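# Stand the streaked tape roll upright on blue card

## Task

Find the clear tape roll that has a dark streak in its winding, and set it standing on either flat face on top of the blue card, without disturbing any of the other rolls.

## Robot and tools

Robot: two arms, left_arm and right_arm, each with a two-finger gripper. Each arm's root sits near its nominal place: left_arm at about (+0.002, +0.267, +0.016) m, right_arm at about (+0.046, -0.368, +0.020) m, both almost unrotated. The scene frame has its origin at table-top height midway between the nominal bases, +x out over the table, +y toward left_arm, +z up. Arm names do not match image sides. A camera stand is fixed behind the arms. Loose objects may occasionally get a brief shove.

Frames: every hand pose, target and offset of an arm uses that arm's own base frame; fixed cameras and the table use the scene frame. end_effector_position (m) is the point between the finger pads, about 1 cm short of the tips; fingers point along the gripper's +z and close along its y. Reported pose may be off by a few cm, more at long reach.

execute_actions(actions, cameras): actions is a list of actions; each action is a table of up to 15 rows, one row per 1/30 s control step; a shorter table repeats its final row to fill 15 steps. Every row has 14 numbers in [-1, 1]: left_arm dx, dy, dz, rx, ry, rz, opening, then right_arm the same seven. dx..rz are an offset, not a pose, measured from that arm's Hand target as it stood when the action began (not from the previous row); 1.0 equals 0.6 m or 180 degrees; rx, ry, rz form one rotation vector, turned about the Hand target position. A translation longer than 1.0 is shortened along its line. Sending the same offset again moves further. Six zeros re-command the current Hand target. opening is absolute: +1 fully open (0.094 m), -1 closed; every call must send each gripper the opening you want, since 0 is a real command. An empty actions list just reports state and images. cameras: names to show; omitted/null/["all"] gives all, [] none; an unknown name voids the call.

move(target, speed, blend, opening_speed, blocking, cameras): target is one 14-number row or a list of up to 15 rows, same layout and scale as above; every row is an offset from the same starting Hand targets, not from the previous row. Paths are straight, finish together, take at least 0.5 s and are cut off at 10 s. speed is path top speed in m/s (0.002 to 4.3, default 0.25; rotation up to twice that in rad/s), one number or one per target. blend (m) rounds corners between listed targets. opening_speed (per second on the -1..1 scale, at least 0.2) ramps fingers; use it to close gently. blocking=false returns after about 0.5 s while the move keeps running. Paths ignore obstacles and the other arm; fast moves stray and hit harder; avoid paths near an arm's own base (go round it). The result adds a move: line: done (within 10 mm and 2 degrees), off_target, moving, held, fault; limits=paced means the pose was clipped, limits=held that steps were withheld.

wait(seconds 0..10): lets time pass while arms hold commands; a running move continues. stop(): brakes a running move. zoom_image(camera, region [x0,y0,x1,y1] pixels, at most 504x504): closer view of cam_head_left or cam_head_right from the latest images (672x504). read_manual(section="licences"): licence text only. finished_scene(scene): ends scene 1 or 2 irrevocably; the roll must stay in place without the robot.

Result lines: Hand target is the last commanded pose after clipping; next offsets count from it. The gripper often rests short of it due to friction/weight; a fresh command (even zeros) asks again, or send the remaining gap as an offset. Orientation commands are clipped to within 40 degrees of the measured one each step. grip_measured is opening on the -1..1 scale (reads up to ~2.7 mm wide when empty; under squeeze reads a bit narrower than the part). About 0.05 below the first-touch reading (0.11+ for round parts) the gripper is at full force (~50-64 N per pad). To release, command an opening well above grip_measured. grip_effort_nm is motor effort (negative closing), not pad force. Joint torques include arm weight; joints 3 and 4 wrap at ±28 N m. Joint velocities 'within noise' means the arm is still. Action-call results list step positions.

Avoid: drops, releasing moving parts, knocking objects off the table, hard hits on fixed or heavy things, and any contact or squeeze between the two arms (can end the scene). A blocked arm keeps pressing; command the target back past the gripper to relieve it. Holding loads, stretching out or pushing unreachably heats motors; MOTOR HOT appears at 85 °C and at 100 °C the arm drops for 30-60 s. Move smoothly and quickly.

Each tool is called as name(argument=value, ...), one argument or row to a line, values as JSON.

## Session

execute_actions(
  actions=[],
)

Scene clock: 0.00 s.
left_arm: end_effector_position=(+0.4711, -0.5747, +0.3088) grip_measured=+1.000 grip_effort_nm=n/a end_effector_quat_wxyz=(+0.534, +0.576, +0.422, -0.452) | right_arm: end_effector_position=(+0.3668, -0.2531, +0.3441) grip_measured=+1.000 grip_effort_nm=n/a end_effector_quat_wxyz=(+0.316, +0.109, +0.942, -0.033)
Joint positions: left_arm=[-0.692 1.888 1.473 0.378 0.949 0.265 0.094] | right_arm=[-0.715 1.152 1.259 -1.091 -0.292 -0.397 0.094]
Joint velocities: within noise
Joint torques (N m): no reading
Heat: left arm: hottest wrist pitch 35 °C; right arm: hottest waist 39 °C.
Hand target: left_arm +0.4752, -0.5782, +0.3091; +0.536, +0.576, +0.420, -0.452 | right_arm +0.3704, -0.2562, +0.3602; +0.329, +0.106, +0.937, -0.042
Tool commands: left_gripper/opening=+1.0 right_gripper/opening=+1.0

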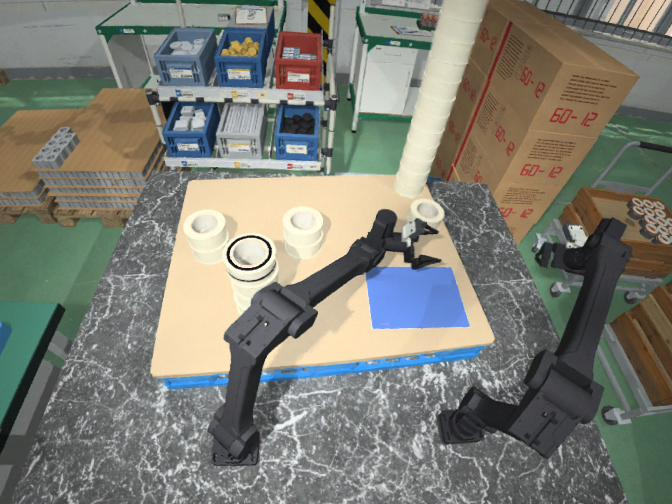

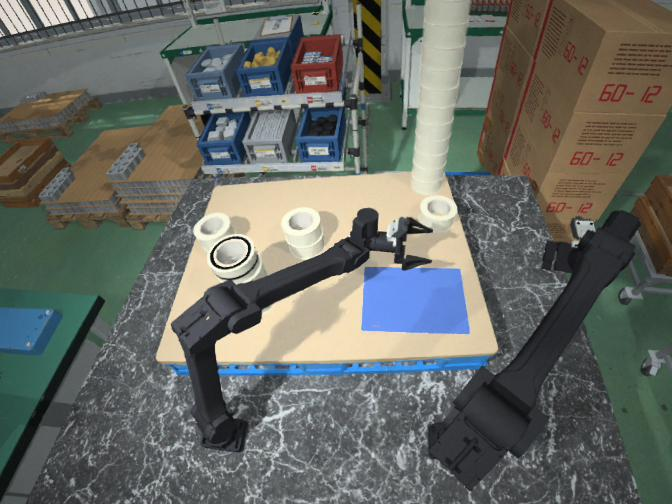

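zoom_image(
  camera="cam_head_left",
  region=[170, 190, 350, 325],
)

zoom_image(
  camera="cam_head_right",
  region=[170, 190, 350, 325],
)

zoom_image(
  camera="cam_head_right",
  region=[340, 170, 520, 350],
)

Scaled by 2.800.

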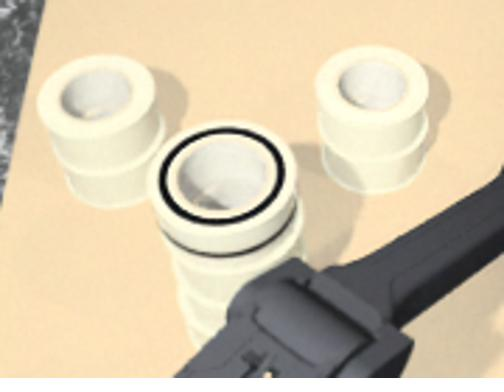

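Scaled by 2.800.

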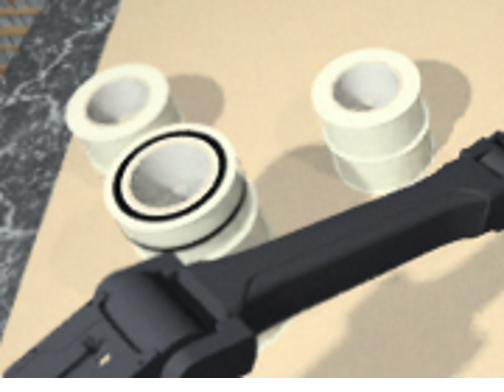

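Scaled by 2.800.

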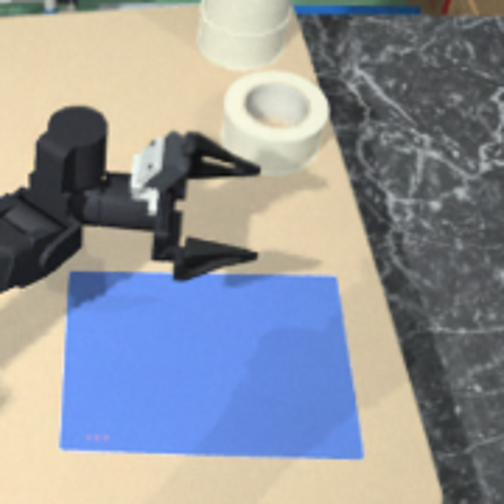

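move(
  target=[-0.047,0.843,0.208,0.3605,0.428,0.4595,1,0,0,0,0,0,0,1],
  speed=0.4,
)

Scene clock: 7.17 s.
left_arm: end_effector_position=(+0.4437, -0.0740, +0.4165) grip_measured=+1.000 grip_effort_nm=-0.022 end_effector_quat_wxyz=(+0.127, +0.010, +0.992, -0.021) | right_arm: end_effector_position=(+0.3668, -0.2531, +0.3441) grip_measured=+1.000 grip_effort_nm=0.017 end_effector_quat_wxyz=(+0.316, +0.109, +0.942, -0.033)
Joint positions: left_arm=[-0.163 1.419 1.798 -1.692 0.002 -0.143 0.094] | right_arm=[-0.715 1.152 1.259 -1.091 -0.291 -0.397 0.094]
Joint velocities: within noise
Joint torques (N m): left_arm=[0.38 -10.93 13.3 0.94 0.02 -0.11] | right_arm=[0.38 -8.23 12.64 1.07 -0.28 -0.06]
Heat: left arm: hottest wrist pitch 35 °C; right arm: hottest waist 39 °C.
Hand target: left_arm +0.4471, -0.0723, +0.4339; +0.000, +0.000, +1.000, +0.000 | right_arm +0.3704, -0.2562, +0.3602; +0.329, +0.106, +0.937, -0.042
Off the commanded pose: left_arm 0.018 m, 15 deg | right_arm 0.017 m, 2 deg.
joint sent to its limit (left arm) — joint 4 (wrist pitch), lower limit. The joint targets are off in orientation, not in position.
move: off_target (left_arm, right_arm)

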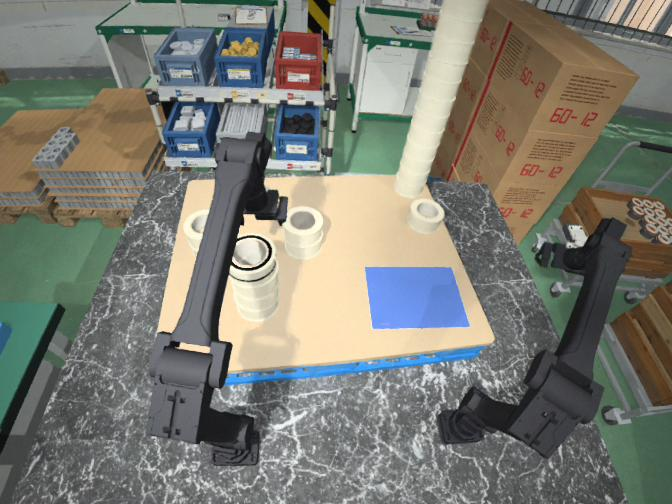

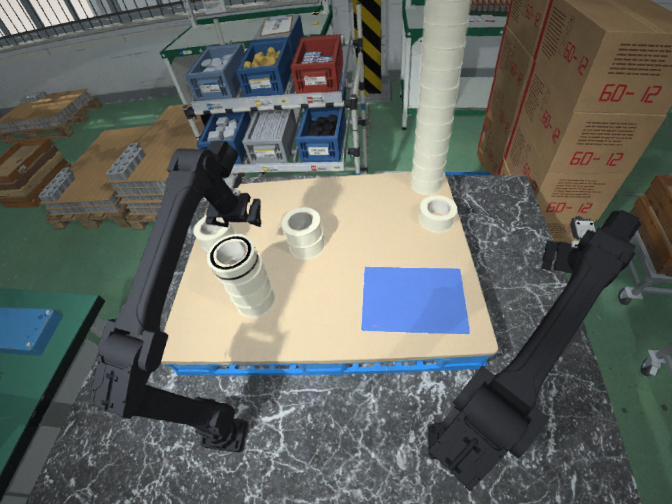

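zoom_image(
  camera="cam_head_left",
  region=[180, 190, 340, 330],
)

zoom_image(
  camera="cam_head_right",
  region=[180, 190, 340, 330],
)

zoom_image(
  camera="cam_head_left",
  region=[340, 0, 520, 240],
)

zoom_image(
  camera="cam_head_right",
  region=[340, 0, 520, 240],
)

Scaled by 3.150.

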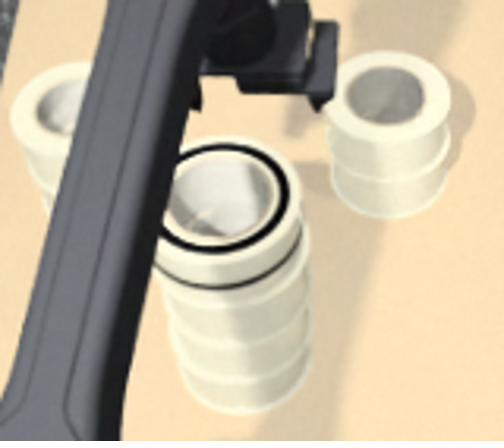

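Scaled by 3.150.

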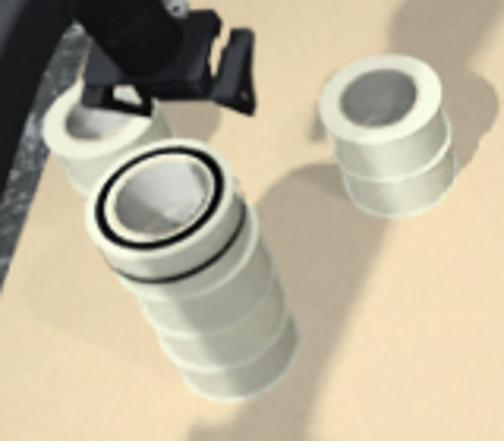

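Scaled by 2.100.

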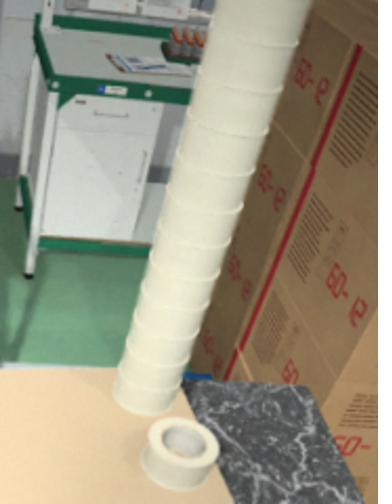

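Scaled by 2.100.

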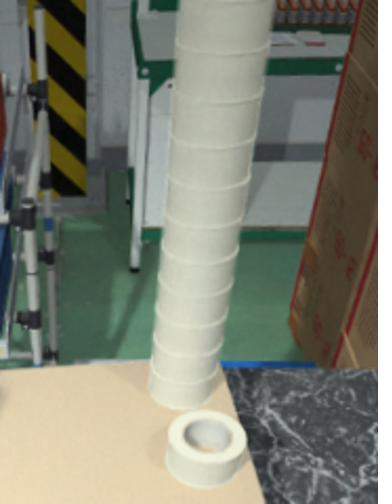

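move(
  target=[0.017,-0.022,-0.108,0,0,0,1,0,0,0,0,0,0,1],
  speed=0.2,
)

zoom_image(
  camera="cam_head_left",
  region=[200, 180, 320, 300],
)

zoom_image(
  camera="cam_head_right",
  region=[190, 180, 310, 300],
)

Scene clock: 11.80 s.
left_arm: end_effector_position=(+0.4572, -0.0812, +0.3791) grip_measured=+1.000 grip_effort_nm=-0.027 end_effector_quat_wxyz=(+0.084, +0.003, +0.996, -0.014) | right_arm: end_effector_position=(+0.3668, -0.2531, +0.3441) grip_measured=+1.000 grip_effort_nm=0.017 end_effector_quat_wxyz=(+0.316, +0.109, +0.942, -0.033)
Joint positions: left_arm=[-0.175 1.484 1.775 -1.693 -0.001 -0.168 0.094] | right_arm=[-0.715 1.152 1.259 -1.091 -0.291 -0.397 0.094]
Joint velocities: within noise
Joint torques (N m): left_arm=[-0.62 -11.34 8.76 0.77 0.12 -0.12] | right_arm=[0.32 -8.29 12.62 1.09 -0.28 -0.06]
Heat: left arm: hottest wrist pitch 35 °C; right arm: hottest waist 39 °C.
Hand target: left_arm +0.4571, -0.0855, +0.3691; -0.001, +0.000, +1.000, -0.001 | right_arm +0.3704, -0.2562, +0.3602; +0.329, +0.106, +0.937, -0.042
Off the commanded pose: left_arm 0.011 m, 10 deg | right_arm 0.017 m, 2 deg.
joint sent to its limit (left arm) — joint 4 (wrist pitch), lower limit. The joint targets are off in orientation, not in position.
move: off_target (left_arm, right_arm)

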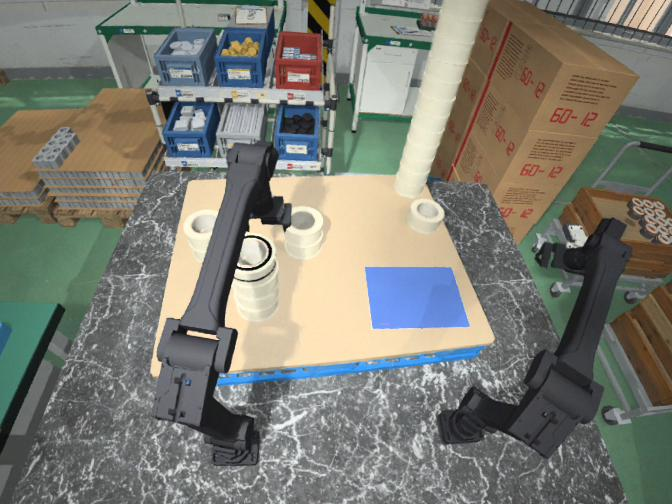

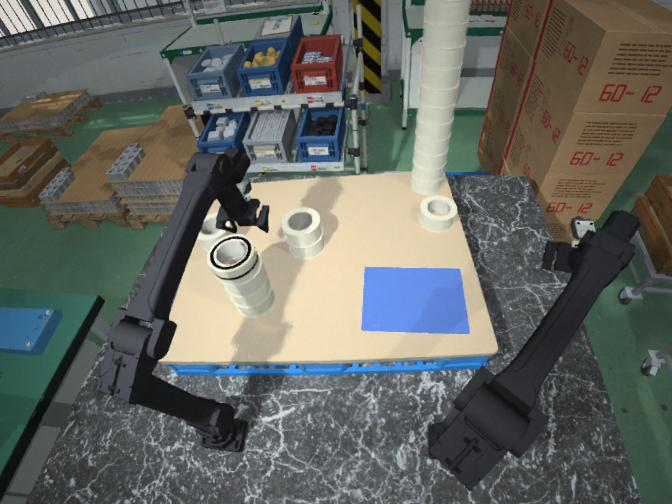

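Scaled by 4.200.

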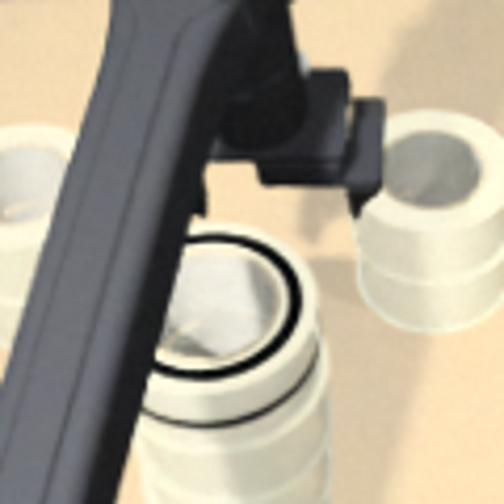

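Scaled by 4.200.

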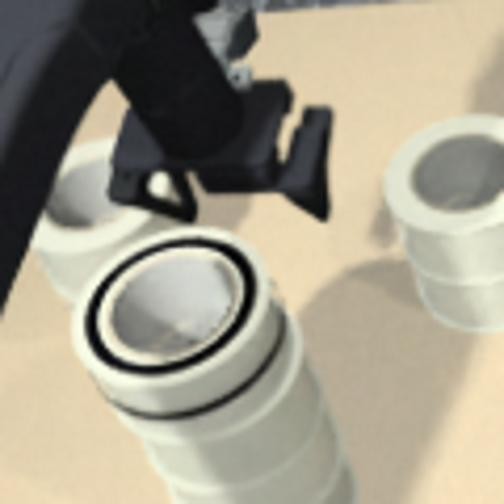

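move(
  target=[-0.055,-0.02,0.01,0,0,0,1,0,0,0,0,0,0,1],
  speed=0.2,
)

zoom_image(
  camera="cam_head_left",
  region=[200, 180, 320, 300],
)

zoom_image(
  camera="cam_head_right",
  region=[190, 180, 310, 300],
)

Scene clock: 14.00 s.
left_arm: end_effector_position=(+0.4303, -0.0935, +0.3799) grip_measured=+1.000 grip_effort_nm=-0.027 end_effector_quat_wxyz=(+0.083, +0.008, +0.996, -0.015) | right_arm: end_effector_position=(+0.3668, -0.2531, +0.3441) grip_measured=+1.000 grip_effort_nm=0.017 end_effector_quat_wxyz=(+0.316, +0.109, +0.942, -0.033)
Joint positions: left_arm=[-0.215 1.422 1.712 -1.693 -0.005 -0.199 0.094] | right_arm=[-0.715 1.152 1.259 -1.091 -0.291 -0.397 0.094]
Joint velocities: within noise
Joint torques (N m): left_arm=[-0.85 -11.87 8.28 0.76 0.25 -0.2] | right_arm=[0.44 -8.35 12.63 1.07 -0.29 -0.07]
Heat: left arm: hottest wrist pitch 35 °C; right arm: hottest waist 39 °C.
Hand target: left_arm +0.4241, -0.0976, +0.3753; +0.000, +0.000, +1.000, -0.001 | right_arm +0.3704, -0.2562, +0.3602; +0.329, +0.106, +0.937, -0.042
Off the commanded pose: left_arm 0.009 m, 10 deg | right_arm 0.017 m, 2 deg.
joint sent to its limit (left arm) — joint 4 (wrist pitch), lower limit. The joint targets are off in orientation, not in position.
move: off_target (left_arm, right_arm)

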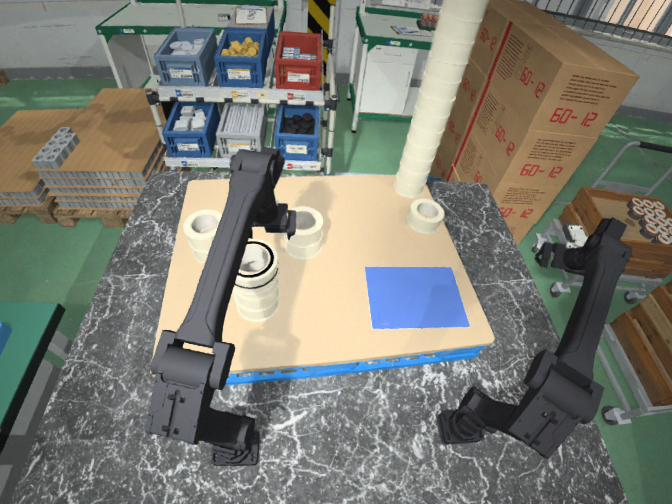

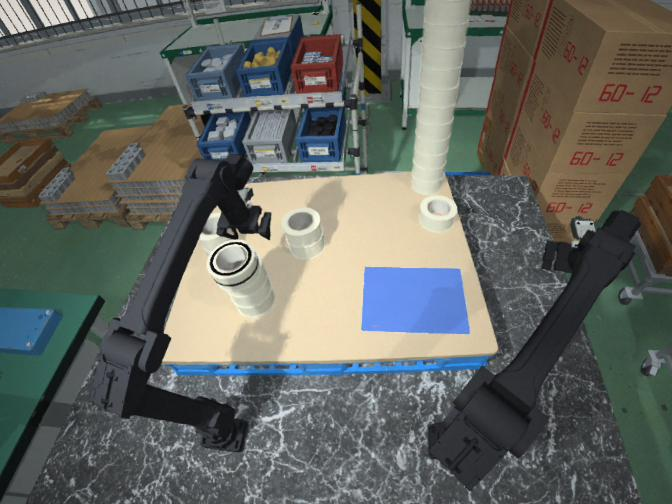

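Scaled by 4.200.

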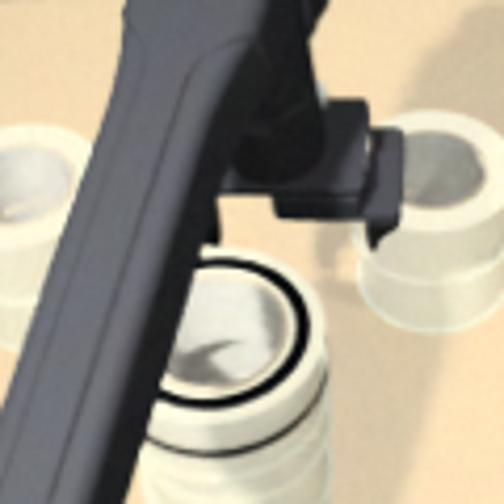

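Scaled by 4.200.

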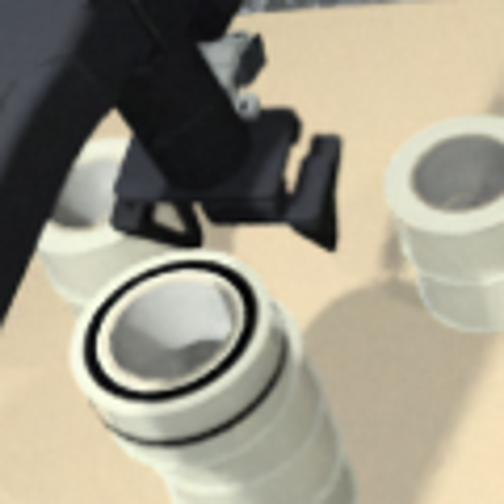

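move(
  target=[0.03,0.007,0.13,0,0,0,1,0,0,0,0,0,0,1],
  speed=0.15,
)

zoom_image(
  camera="cam_head_left",
  region=[200, 180, 340, 320],
)

zoom_image(
  camera="cam_head_right",
  region=[190, 180, 330, 320],
)

Scene clock: 15.97 s.
left_arm: end_effector_position=(+0.4365, -0.0955, +0.4400) grip_measured=+1.000 grip_effort_nm=-0.027 end_effector_quat_wxyz=(+0.152, +0.008, +0.988, -0.031) | right_arm: end_effector_position=(+0.3668, -0.2531, +0.3441) grip_measured=+1.000 grip_effort_nm=0.017 end_effector_quat_wxyz=(+0.316, +0.109, +0.942, -0.033)
Joint positions: left_arm=[-0.215 1.399 1.833 -1.693 -0.001 -0.199 0.094] | right_arm=[-0.715 1.152 1.259 -1.091 -0.291 -0.397 0.094]
Joint velocities: within noise
Joint torques (N m): left_arm=[0.73 -9.58 13.01 1.02 0.17 -0.04] | right_arm=[0.38 -8.35 12.64 1.06 -0.29 -0.06]
Heat: left arm: hottest wrist pitch 35 °C; right arm: hottest waist 39 °C.
Hand target: left_arm +0.4422, -0.0934, +0.4531; +0.000, +0.000, +1.000, +0.000 | right_arm +0.3704, -0.2562, +0.3602; +0.329, +0.106, +0.937, -0.042
Off the commanded pose: left_arm 0.015 m, 18 deg | right_arm 0.017 m, 2 deg.
joint sent to its limit (left arm) — joint 4 (wrist pitch), lower limit. The joint targets are off in orientation, not in position.
move: off_target (left_arm, right_arm)

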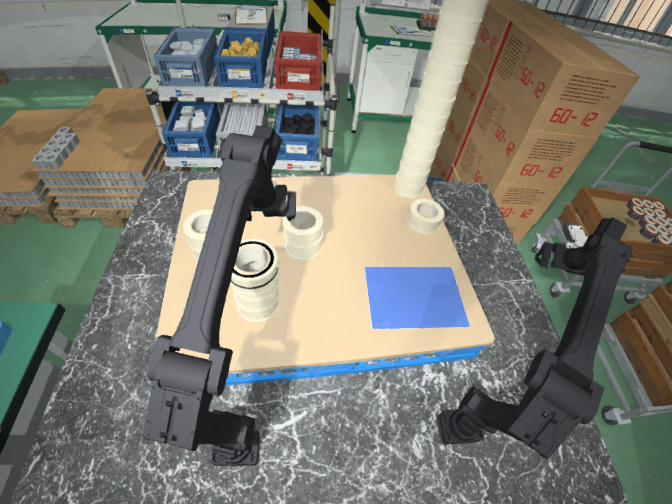

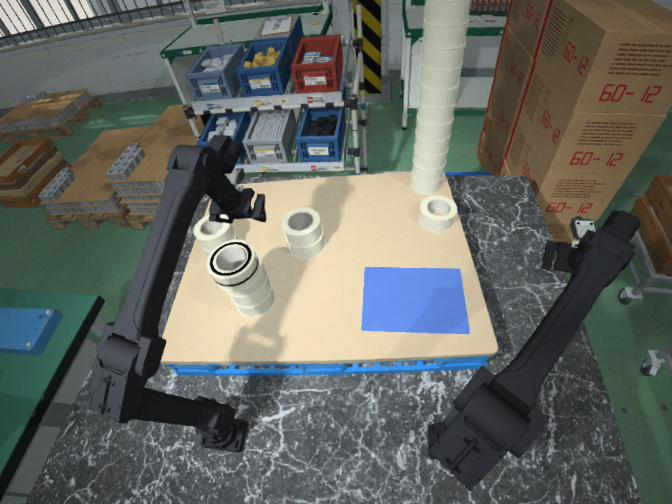

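Scaled by 3.600.

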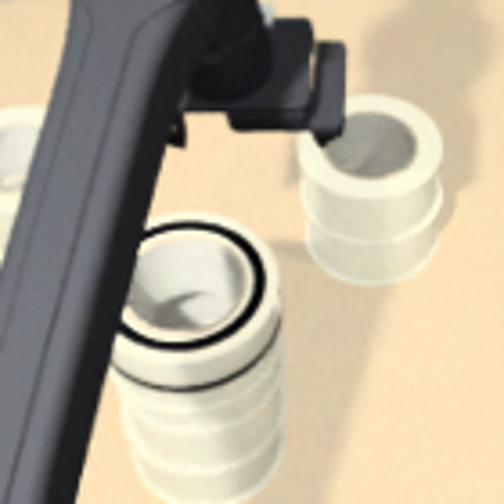

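Scaled by 3.600.

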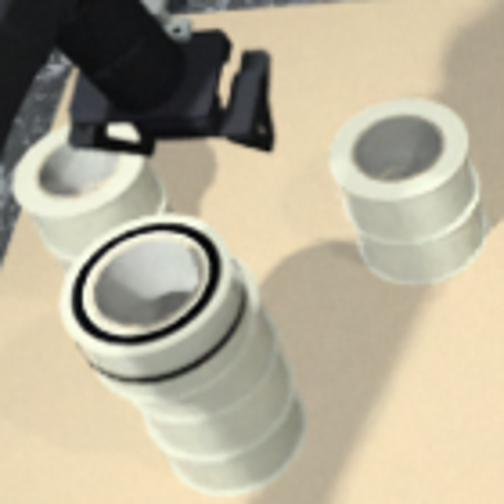

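move(
  target=[-0.147,-0.033,-0.03,0,0,0,1,0,0,0,0,0,0,1],
  speed=0.15,
)

zoom_image(
  camera="cam_head_left",
  region=[200, 180, 340, 320],
)

zoom_image(
  camera="cam_head_right",
  region=[190, 180, 330, 320],
)

Scene clock: 19.13 s.
left_arm: end_effector_position=(+0.3583, -0.1106, +0.4394) grip_measured=+1.000 grip_effort_nm=-0.027 end_effector_quat_wxyz=(+0.156, +0.004, +0.987, -0.045) | right_arm: end_effector_position=(+0.3668, -0.2531, +0.3441) grip_measured=+1.000 grip_effort_nm=0.017 end_effector_quat_wxyz=(+0.316, +0.109, +0.942, -0.033)
Joint positions: left_arm=[-0.3 1.209 1.657 -1.693 -0.004 -0.291 0.094] | right_arm=[-0.715 1.152 1.259 -1.091 -0.291 -0.397 0.094]
Joint velocities: within noise
Joint torques (N m): left_arm=[-0.79 -7.77 8.24 1.05 0.14 -0.09] | right_arm=[0.44 -8.23 12.66 1.06 -0.29 -0.06]
Heat: left arm: hottest wrist pitch 35 °C; right arm: hottest waist 39 °C.
Hand target: left_arm +0.3540, -0.1132, +0.4353; +0.000, +0.000, +1.000, -0.001 | right_arm +0.3704, -0.2562, +0.3602; +0.329, +0.106, +0.937, -0.042
Off the commanded pose: left_arm 0.007 m, 19 deg | right_arm 0.017 m, 2 deg.
joint sent to its limit (left arm) — joint 4 (wrist pitch), lower limit. The joint targets are off in orientation, not in position.
move: off_target (left_arm, right_arm)

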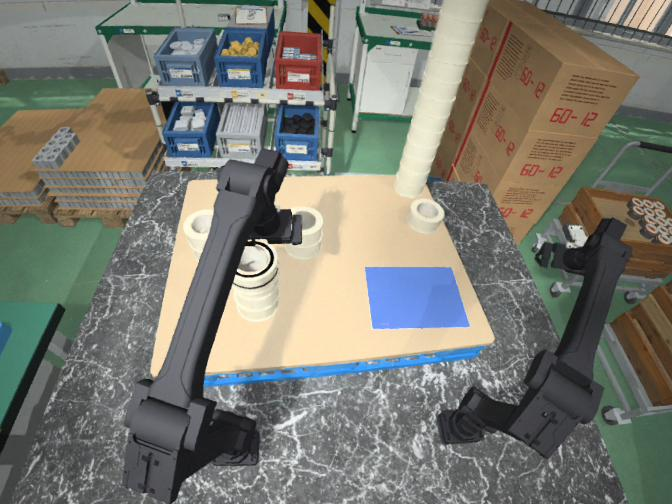

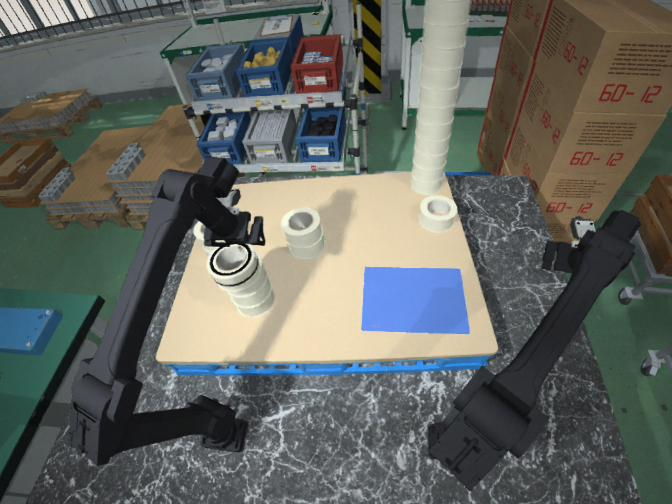

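Scaled by 3.600.

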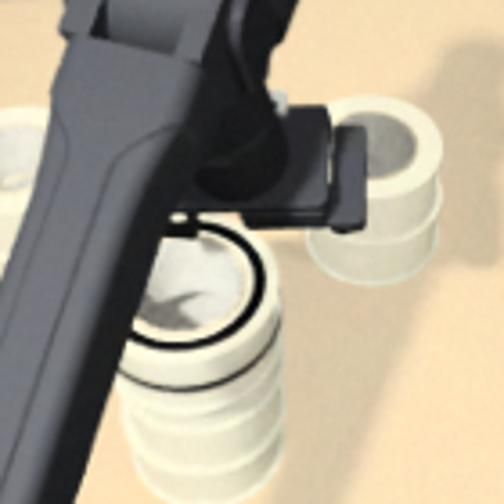

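Scaled by 3.600.

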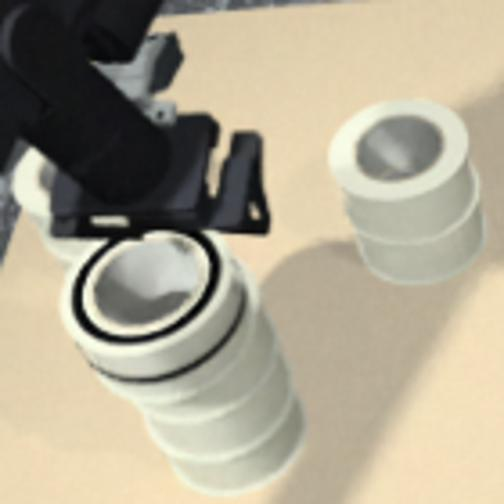

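move(
  target=[-0.0133,0.0035,-0.134,0,0,0,1,0,0,0,0,0,0,1],
  speed=0.1,
)

zoom_image(
  camera="cam_head_left",
  region=[200, 180, 340, 320],
)

zoom_image(
  camera="cam_head_right",
  region=[190, 180, 330, 320],
)

Scene clock: 24.70 s.
left_arm: end_effector_position=(+0.3471, -0.1076, +0.3640) grip_measured=+1.000 grip_effort_nm=-0.027 end_effector_quat_wxyz=(+0.068, +0.003, +0.998, -0.020) | right_arm: end_effector_position=(+0.3668, -0.2531, +0.3441) grip_measured=+1.000 grip_effort_nm=0.017 end_effector_quat_wxyz=(+0.316, +0.109, +0.942, -0.033)
Joint positions: left_arm=[-0.3 1.231 1.494 -1.693 -0.002 -0.294 0.094] | right_arm=[-0.715 1.152 1.259 -1.091 -0.291 -0.397 0.094]
Joint velocities: within noise
Joint torques (N m): left_arm=[-0.79 -7.41 8.58 0.7 0.15 -0.11] | right_arm=[0.44 -8.29 12.66 1.1 -0.29 -0.06]
Heat: left arm: hottest wrist pitch 35 °C; right arm: hottest waist 39 °C.
Hand target: left_arm +0.3460, -0.1111, +0.3548; +0.000, +0.000, +1.000, -0.001 | right_arm +0.3704, -0.2562, +0.3602; +0.329, +0.106, +0.937, -0.042
Off the commanded pose: left_arm 0.010 m, 8 deg | right_arm 0.017 m, 2 deg.
joint sent to its limit (left arm) — joint 4 (wrist pitch), lower limit. The joint targets are off in orientation, not in position.
move: off_target (left_arm, right_arm)

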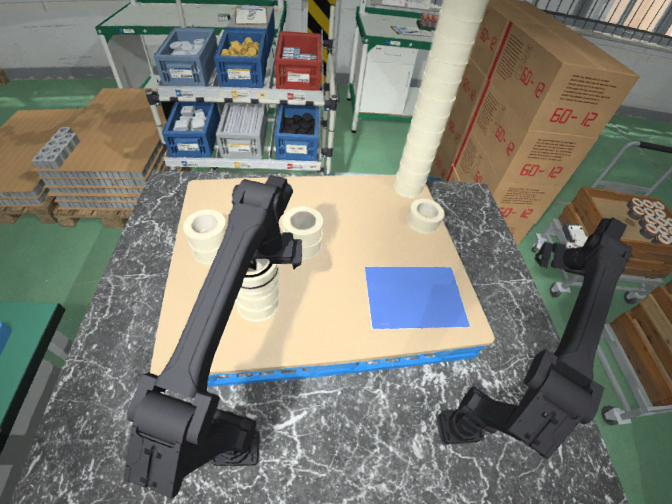

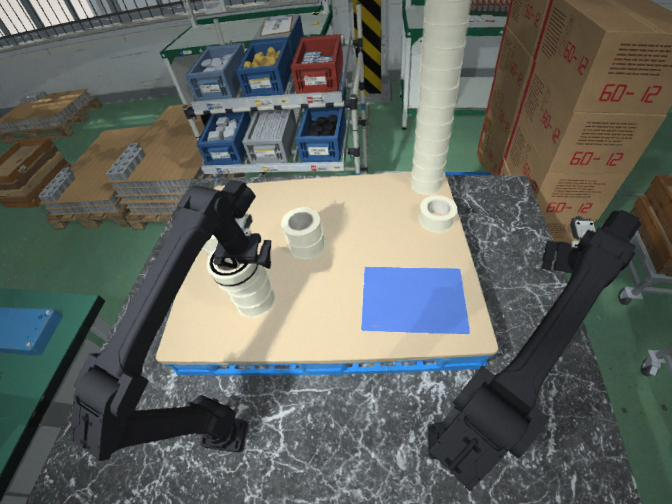

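Scaled by 3.600.

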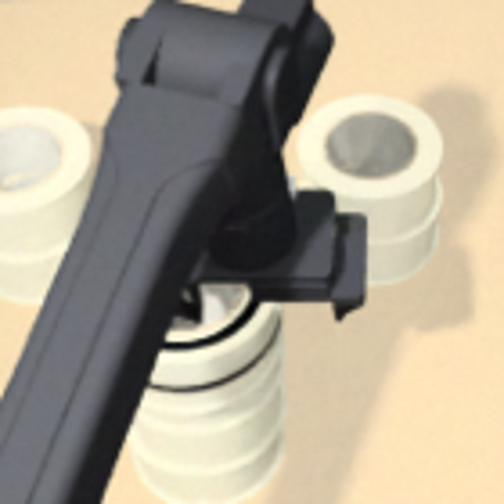

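Scaled by 3.600.

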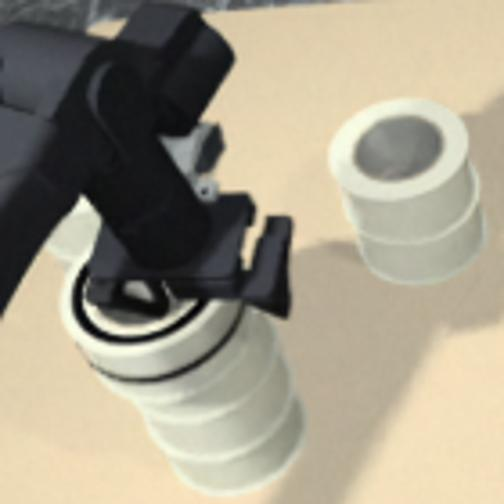

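move(
  target=[0,0,0,0,0,0,-1,0,0,0,0,0,0,1],
  opening_speed=0.8,
)

zoom_image(
  camera="cam_head_left",
  region=[200, 180, 340, 320],
)

zoom_image(
  camera="cam_head_right",
  region=[190, 180, 330, 320],
)

Scene clock: 27.83 s.
left_arm: end_effector_position=(+0.3471, -0.1076, +0.3639) grip_measured=-0.432 grip_effort_nm=-1.048 end_effector_quat_wxyz=(+0.067, +0.002, +0.998, -0.020) | right_arm: end_effector_position=(+0.3668, -0.2531, +0.3441) grip_measured=+1.000 grip_effort_nm=0.017 end_effector_quat_wxyz=(+0.316, +0.109, +0.942, -0.033)
Joint positions: left_arm=[-0.3 1.232 1.494 -1.693 -0.002 -0.296 0.027] | right_arm=[-0.715 1.152 1.259 -1.091 -0.291 -0.397 0.094]
Joint velocities: within noise
Joint torques (N m): left_arm=[-0.67 -7.18 8.51 0.73 0.17 -0.09] | right_arm=[0.32 -8.29 12.62 1.09 -0.29 -0.06]
Heat: left arm: hottest wrist pitch 35 °C; right arm: hottest waist 39 °C.
Hand target: left_arm +0.3460, -0.1111, +0.3548; -0.001, +0.000, +1.000, -0.001 | right_arm +0.3704, -0.2562, +0.3602; +0.329, +0.106, +0.937, -0.042
Off the commanded pose: left_arm 0.010 m, 8 deg | right_arm 0.017 m, 2 deg.
joint sent to its limit (left arm) — joint 4 (wrist pitch), lower limit. The joint targets are off in orientation, not in position.
move: off_target (left_arm, right_arm)

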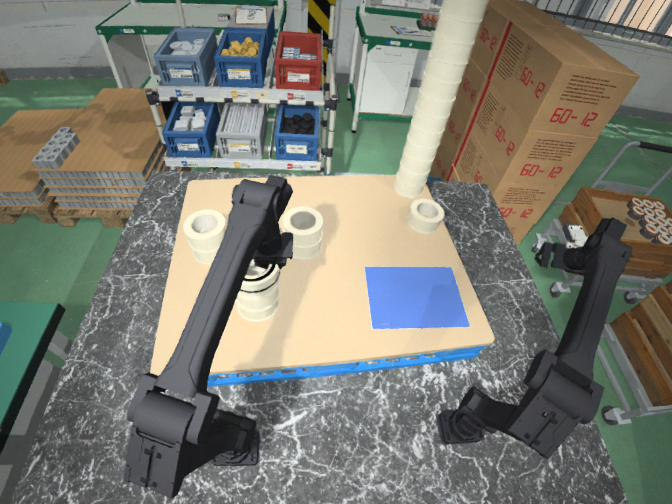

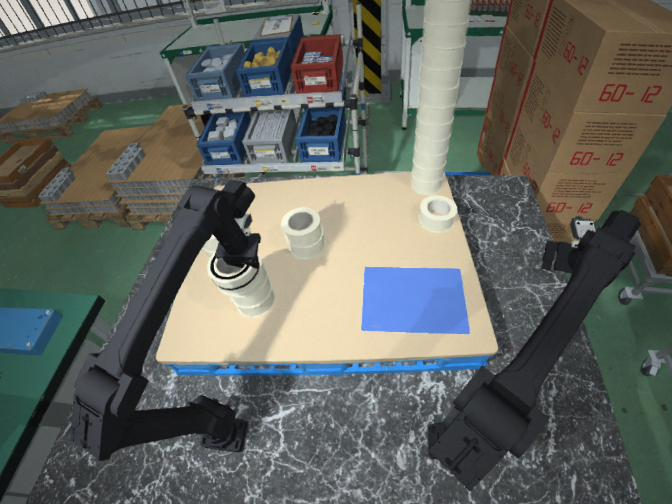

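Scaled by 3.600.

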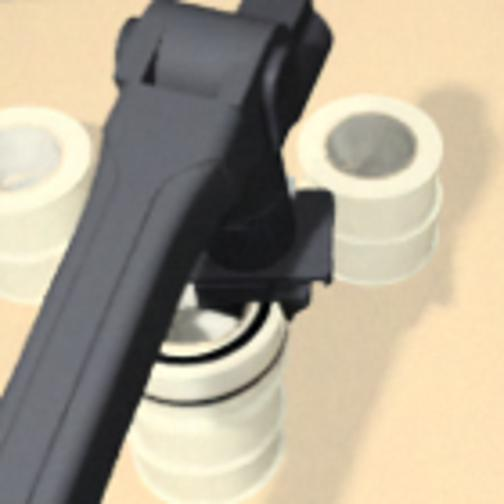

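Scaled by 3.600.

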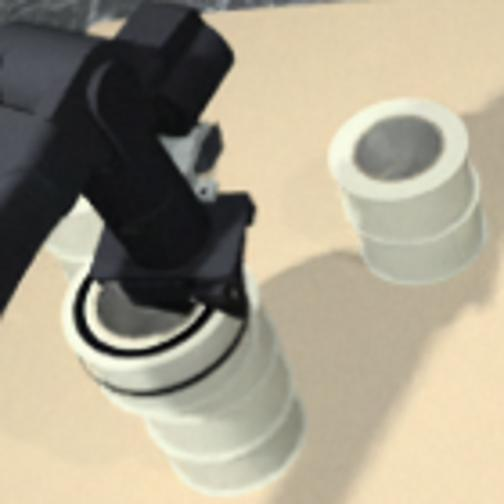

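move(
  target=[
    [0,0,0.133,0,0,0,-1,0,0,0,0,0,0,1],
    [0.075,-0.785,0.12,0,0,0,-1,0,0,0,0,0,0,1],
    [0.075,-0.785,-0.07,0,0,0,-1,0,0,0,0,0,0,1],
  ],
  speed=[0.12,0.3,0.2],
  blend=[0.03,0.05,0],
)

zoom_image(
  camera="cam_head_left",
  region=[330, 200, 490, 350],
)

zoom_image(
  camera="cam_head_right",
  region=[330, 200, 490, 350],
)

Scene clock: 32.63 s.
left_arm: end_effector_position=(+0.3898, -0.5839, +0.3070) grip_measured=-0.432 grip_effort_nm=-1.048 end_effector_quat_wxyz=(+0.068, +0.008, +0.993, -0.101) | right_arm: end_effector_position=(+0.3668, -0.2531, +0.3441) grip_measured=+1.000 grip_effort_nm=0.017 end_effector_quat_wxyz=(+0.316, +0.109, +0.942, -0.033)
Joint positions: left_arm=[-0.981 2.151 2.519 -1.696 0.001 -0.965 0.027] | right_arm=[-0.715 1.152 1.259 -1.091 -0.291 -0.397 0.094]
Joint velocities: within noise
Joint torques (N m): left_arm=[0.62 -22.12 9.8 0.98 0.02 -0.09] | right_arm=[0.38 -8.35 12.64 1.09 -0.29 -0.06]
Heat: left arm: hottest wrist pitch 35 °C; right arm: hottest waist 39 °C.
Hand target: left_arm +0.3910, -0.5820, +0.3128; +0.000, +0.000, +1.000, +0.000 | right_arm +0.3704, -0.2562, +0.3602; +0.329, +0.106, +0.937, -0.042
Off the commanded pose: left_arm 0.006 m, 14 deg | right_arm 0.017 m, 2 deg.
joint sent to its limit (left arm) — joint 4 (wrist pitch), lower limit. The joint targets are off in orientation, not in position.
move: off_target (left_arm, right_arm)

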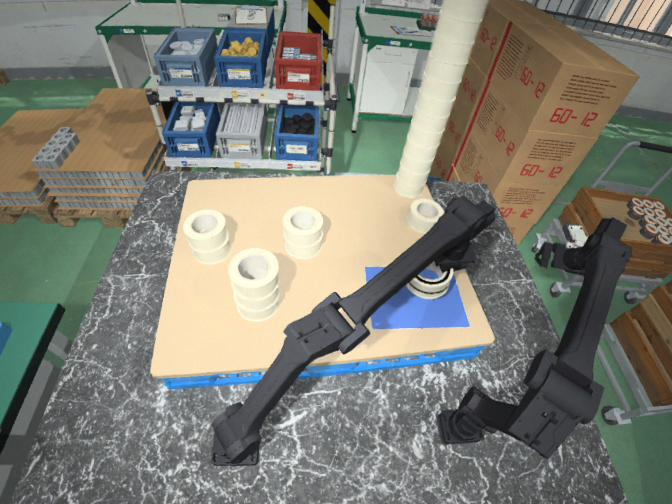

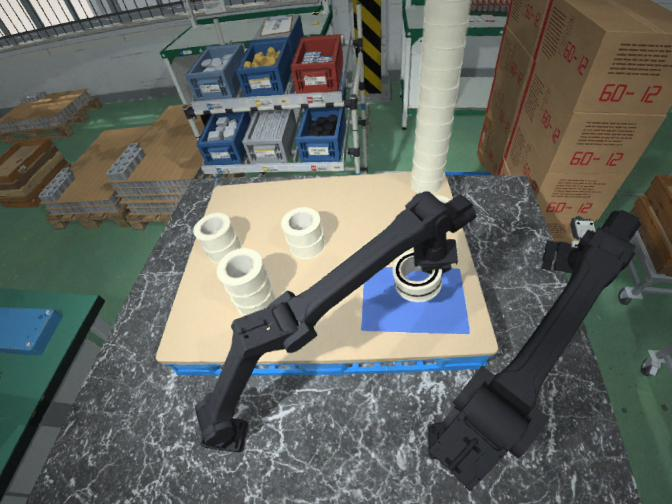

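Scaled by 3.150.

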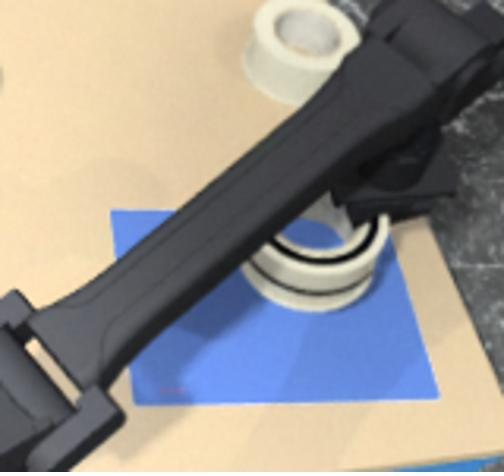

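Scaled by 3.150.

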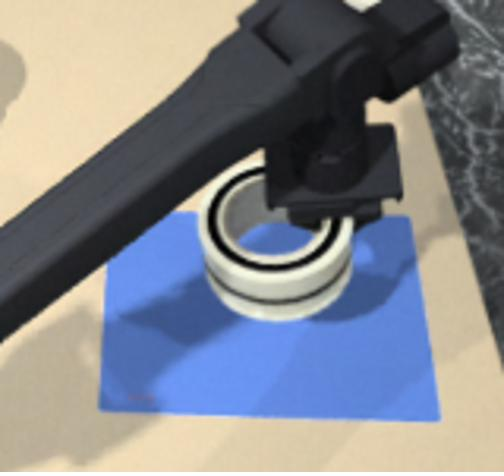

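move(
  target=[0,0.03,-0.117,0,0,0,-1,0,0,0,0,0,0,1],
  speed=0.15,
)

zoom_image(
  camera="cam_head_left",
  region=[330, 200, 490, 350],
)

zoom_image(
  camera="cam_head_right",
  region=[330, 200, 490, 350],
)

Scene clock: 34.53 s.
left_arm: end_effector_position=(+0.3863, -0.5679, +0.2357) grip_measured=-0.432 grip_effort_nm=-1.048 end_effector_quat_wxyz=(+0.022, +0.003, +0.999, -0.035) | right_arm: end_effector_position=(+0.3668, -0.2531, +0.3441) grip_measured=+1.000 grip_effort_nm=0.017 end_effector_quat_wxyz=(+0.316, +0.109, +0.942, -0.033)
Joint positions: left_arm=[-0.972 2.174 2.383 -1.696 0.003 -0.965 0.027] | right_arm=[-0.715 1.152 1.259 -1.091 -0.291 -0.397 0.094]
Joint velocities: within noise
Joint torques (N m): left_arm=[0.97 -23.41 9.87 0.69 -0.02 0.05] | right_arm=[0.44 -8.29 12.63 1.1 -0.29 -0.07]
Heat: left arm: hottest wrist pitch 35 °C; right arm: hottest waist 39 °C.
Hand target: left_arm +0.3910, -0.5641, +0.2425; +0.000, +0.000, +1.000, +0.000 | right_arm +0.3704, -0.2562, +0.3602; +0.329, +0.106, +0.937, -0.042
Off the commanded pose: left_arm 0.009 m, 5 deg | right_arm 0.017 m, 2 deg.
joint sent to its limit (left arm) — joint 4 (wrist pitch), lower limit. The joint targets are off in orientation, not in position.
move: off_target (left_arm, right_arm)

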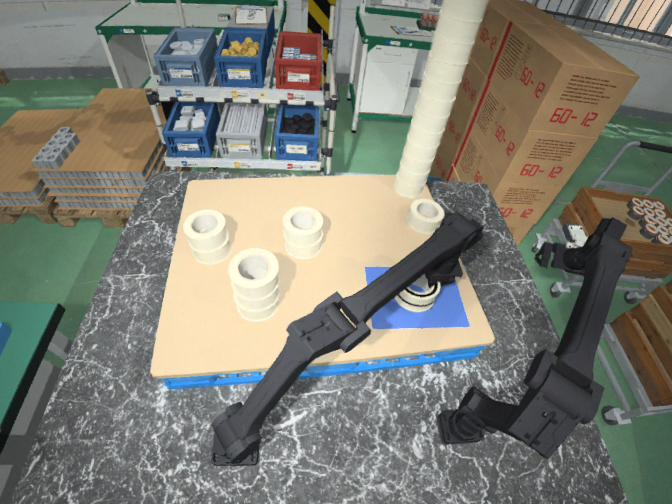

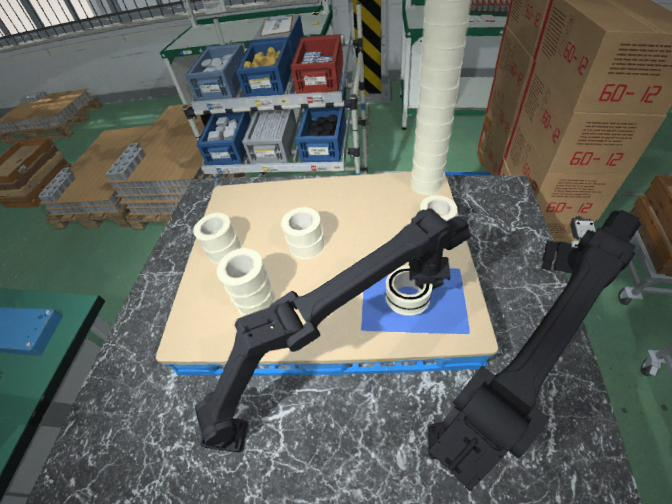

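Scaled by 3.150.

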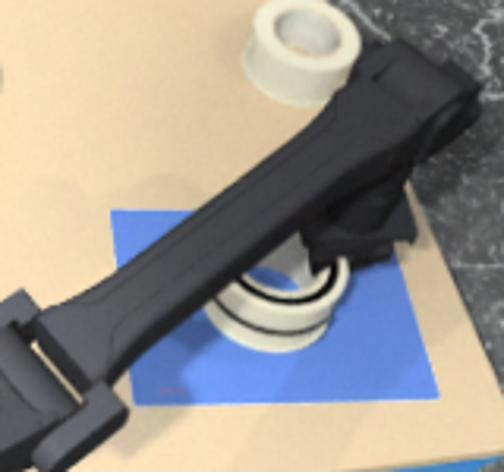

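Scaled by 3.150.

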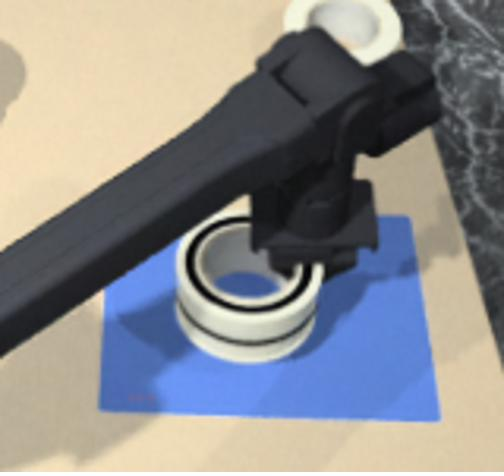

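move(
  target=[0.075,0.0,-0.083,0,-0.043,0,-1,0,0,0,0,0,0,1],
  speed=0.15,
)

zoom_image(
  camera="cam_head_left",
  region=[330, 200, 490, 350],
)

zoom_image(
  camera="cam_head_right",
  region=[330, 200, 490, 350],
)

Scene clock: 36.23 s.
left_arm: end_effector_position=(+0.4240, -0.5620, +0.1924) grip_measured=-0.433 grip_effort_nm=-1.048 end_effector_quat_wxyz=(+0.059, -0.002, +0.998, +0.004) | right_arm: end_effector_position=(+0.3668, -0.2531, +0.3441) grip_measured=+1.000 grip_effort_nm=0.017 end_effector_quat_wxyz=(+0.316, +0.109, +0.942, -0.033)
Joint positions: left_arm=[-0.949 2.241 2.383 -1.65 -0.101 -0.951 0.027] | right_arm=[-0.715 1.152 1.259 -1.091 -0.291 -0.397 0.094]
Joint velocities: within noise
Joint torques (N m): left_arm=[0.97 -21.71 12.27 1.13 -0.32 0.17] | right_arm=[0.44 -8.23 12.64 1.09 -0.29 -0.06]
Heat: left arm: hottest wrist pitch 35 °C; right arm: hottest waist 39 °C.
Hand target: left_arm +0.4361, -0.5640, +0.1928; +0.067, +0.000, +0.998, +0.000 | right_arm +0.3704, -0.2562, +0.3602; +0.329, +0.106, +0.937, -0.042
Off the commanded pose: left_arm 0.012 m, 1 deg | right_arm 0.017 m, 2 deg.
move: off_target (left_arm, right_arm)

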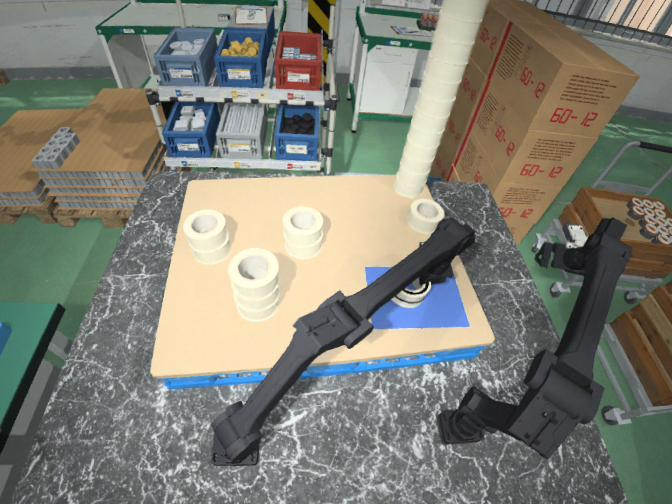

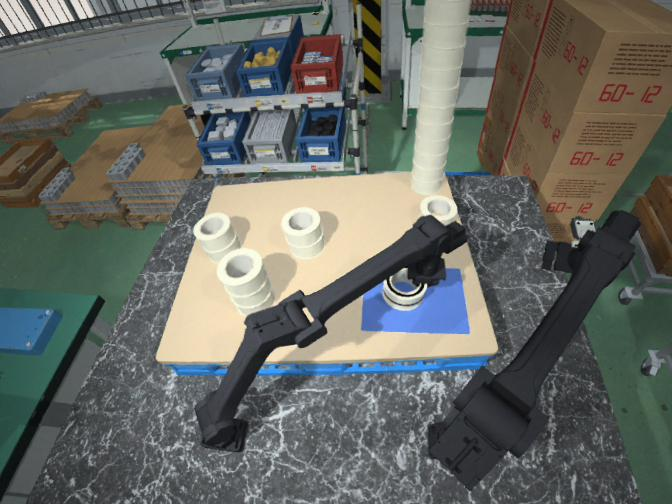

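Scaled by 3.150.

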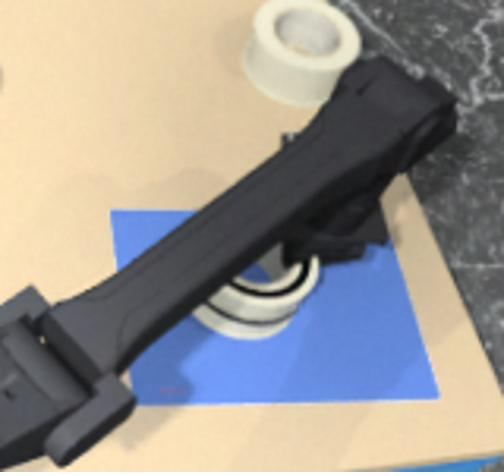

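Scaled by 3.150.

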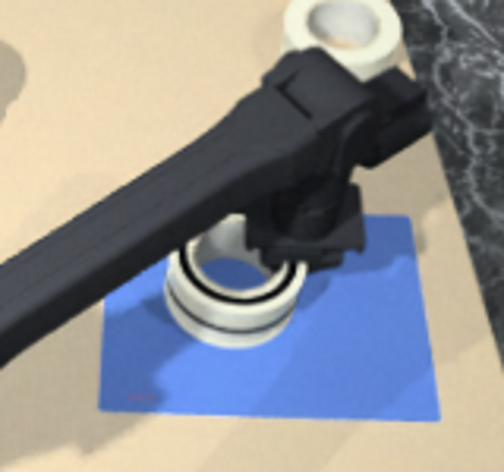

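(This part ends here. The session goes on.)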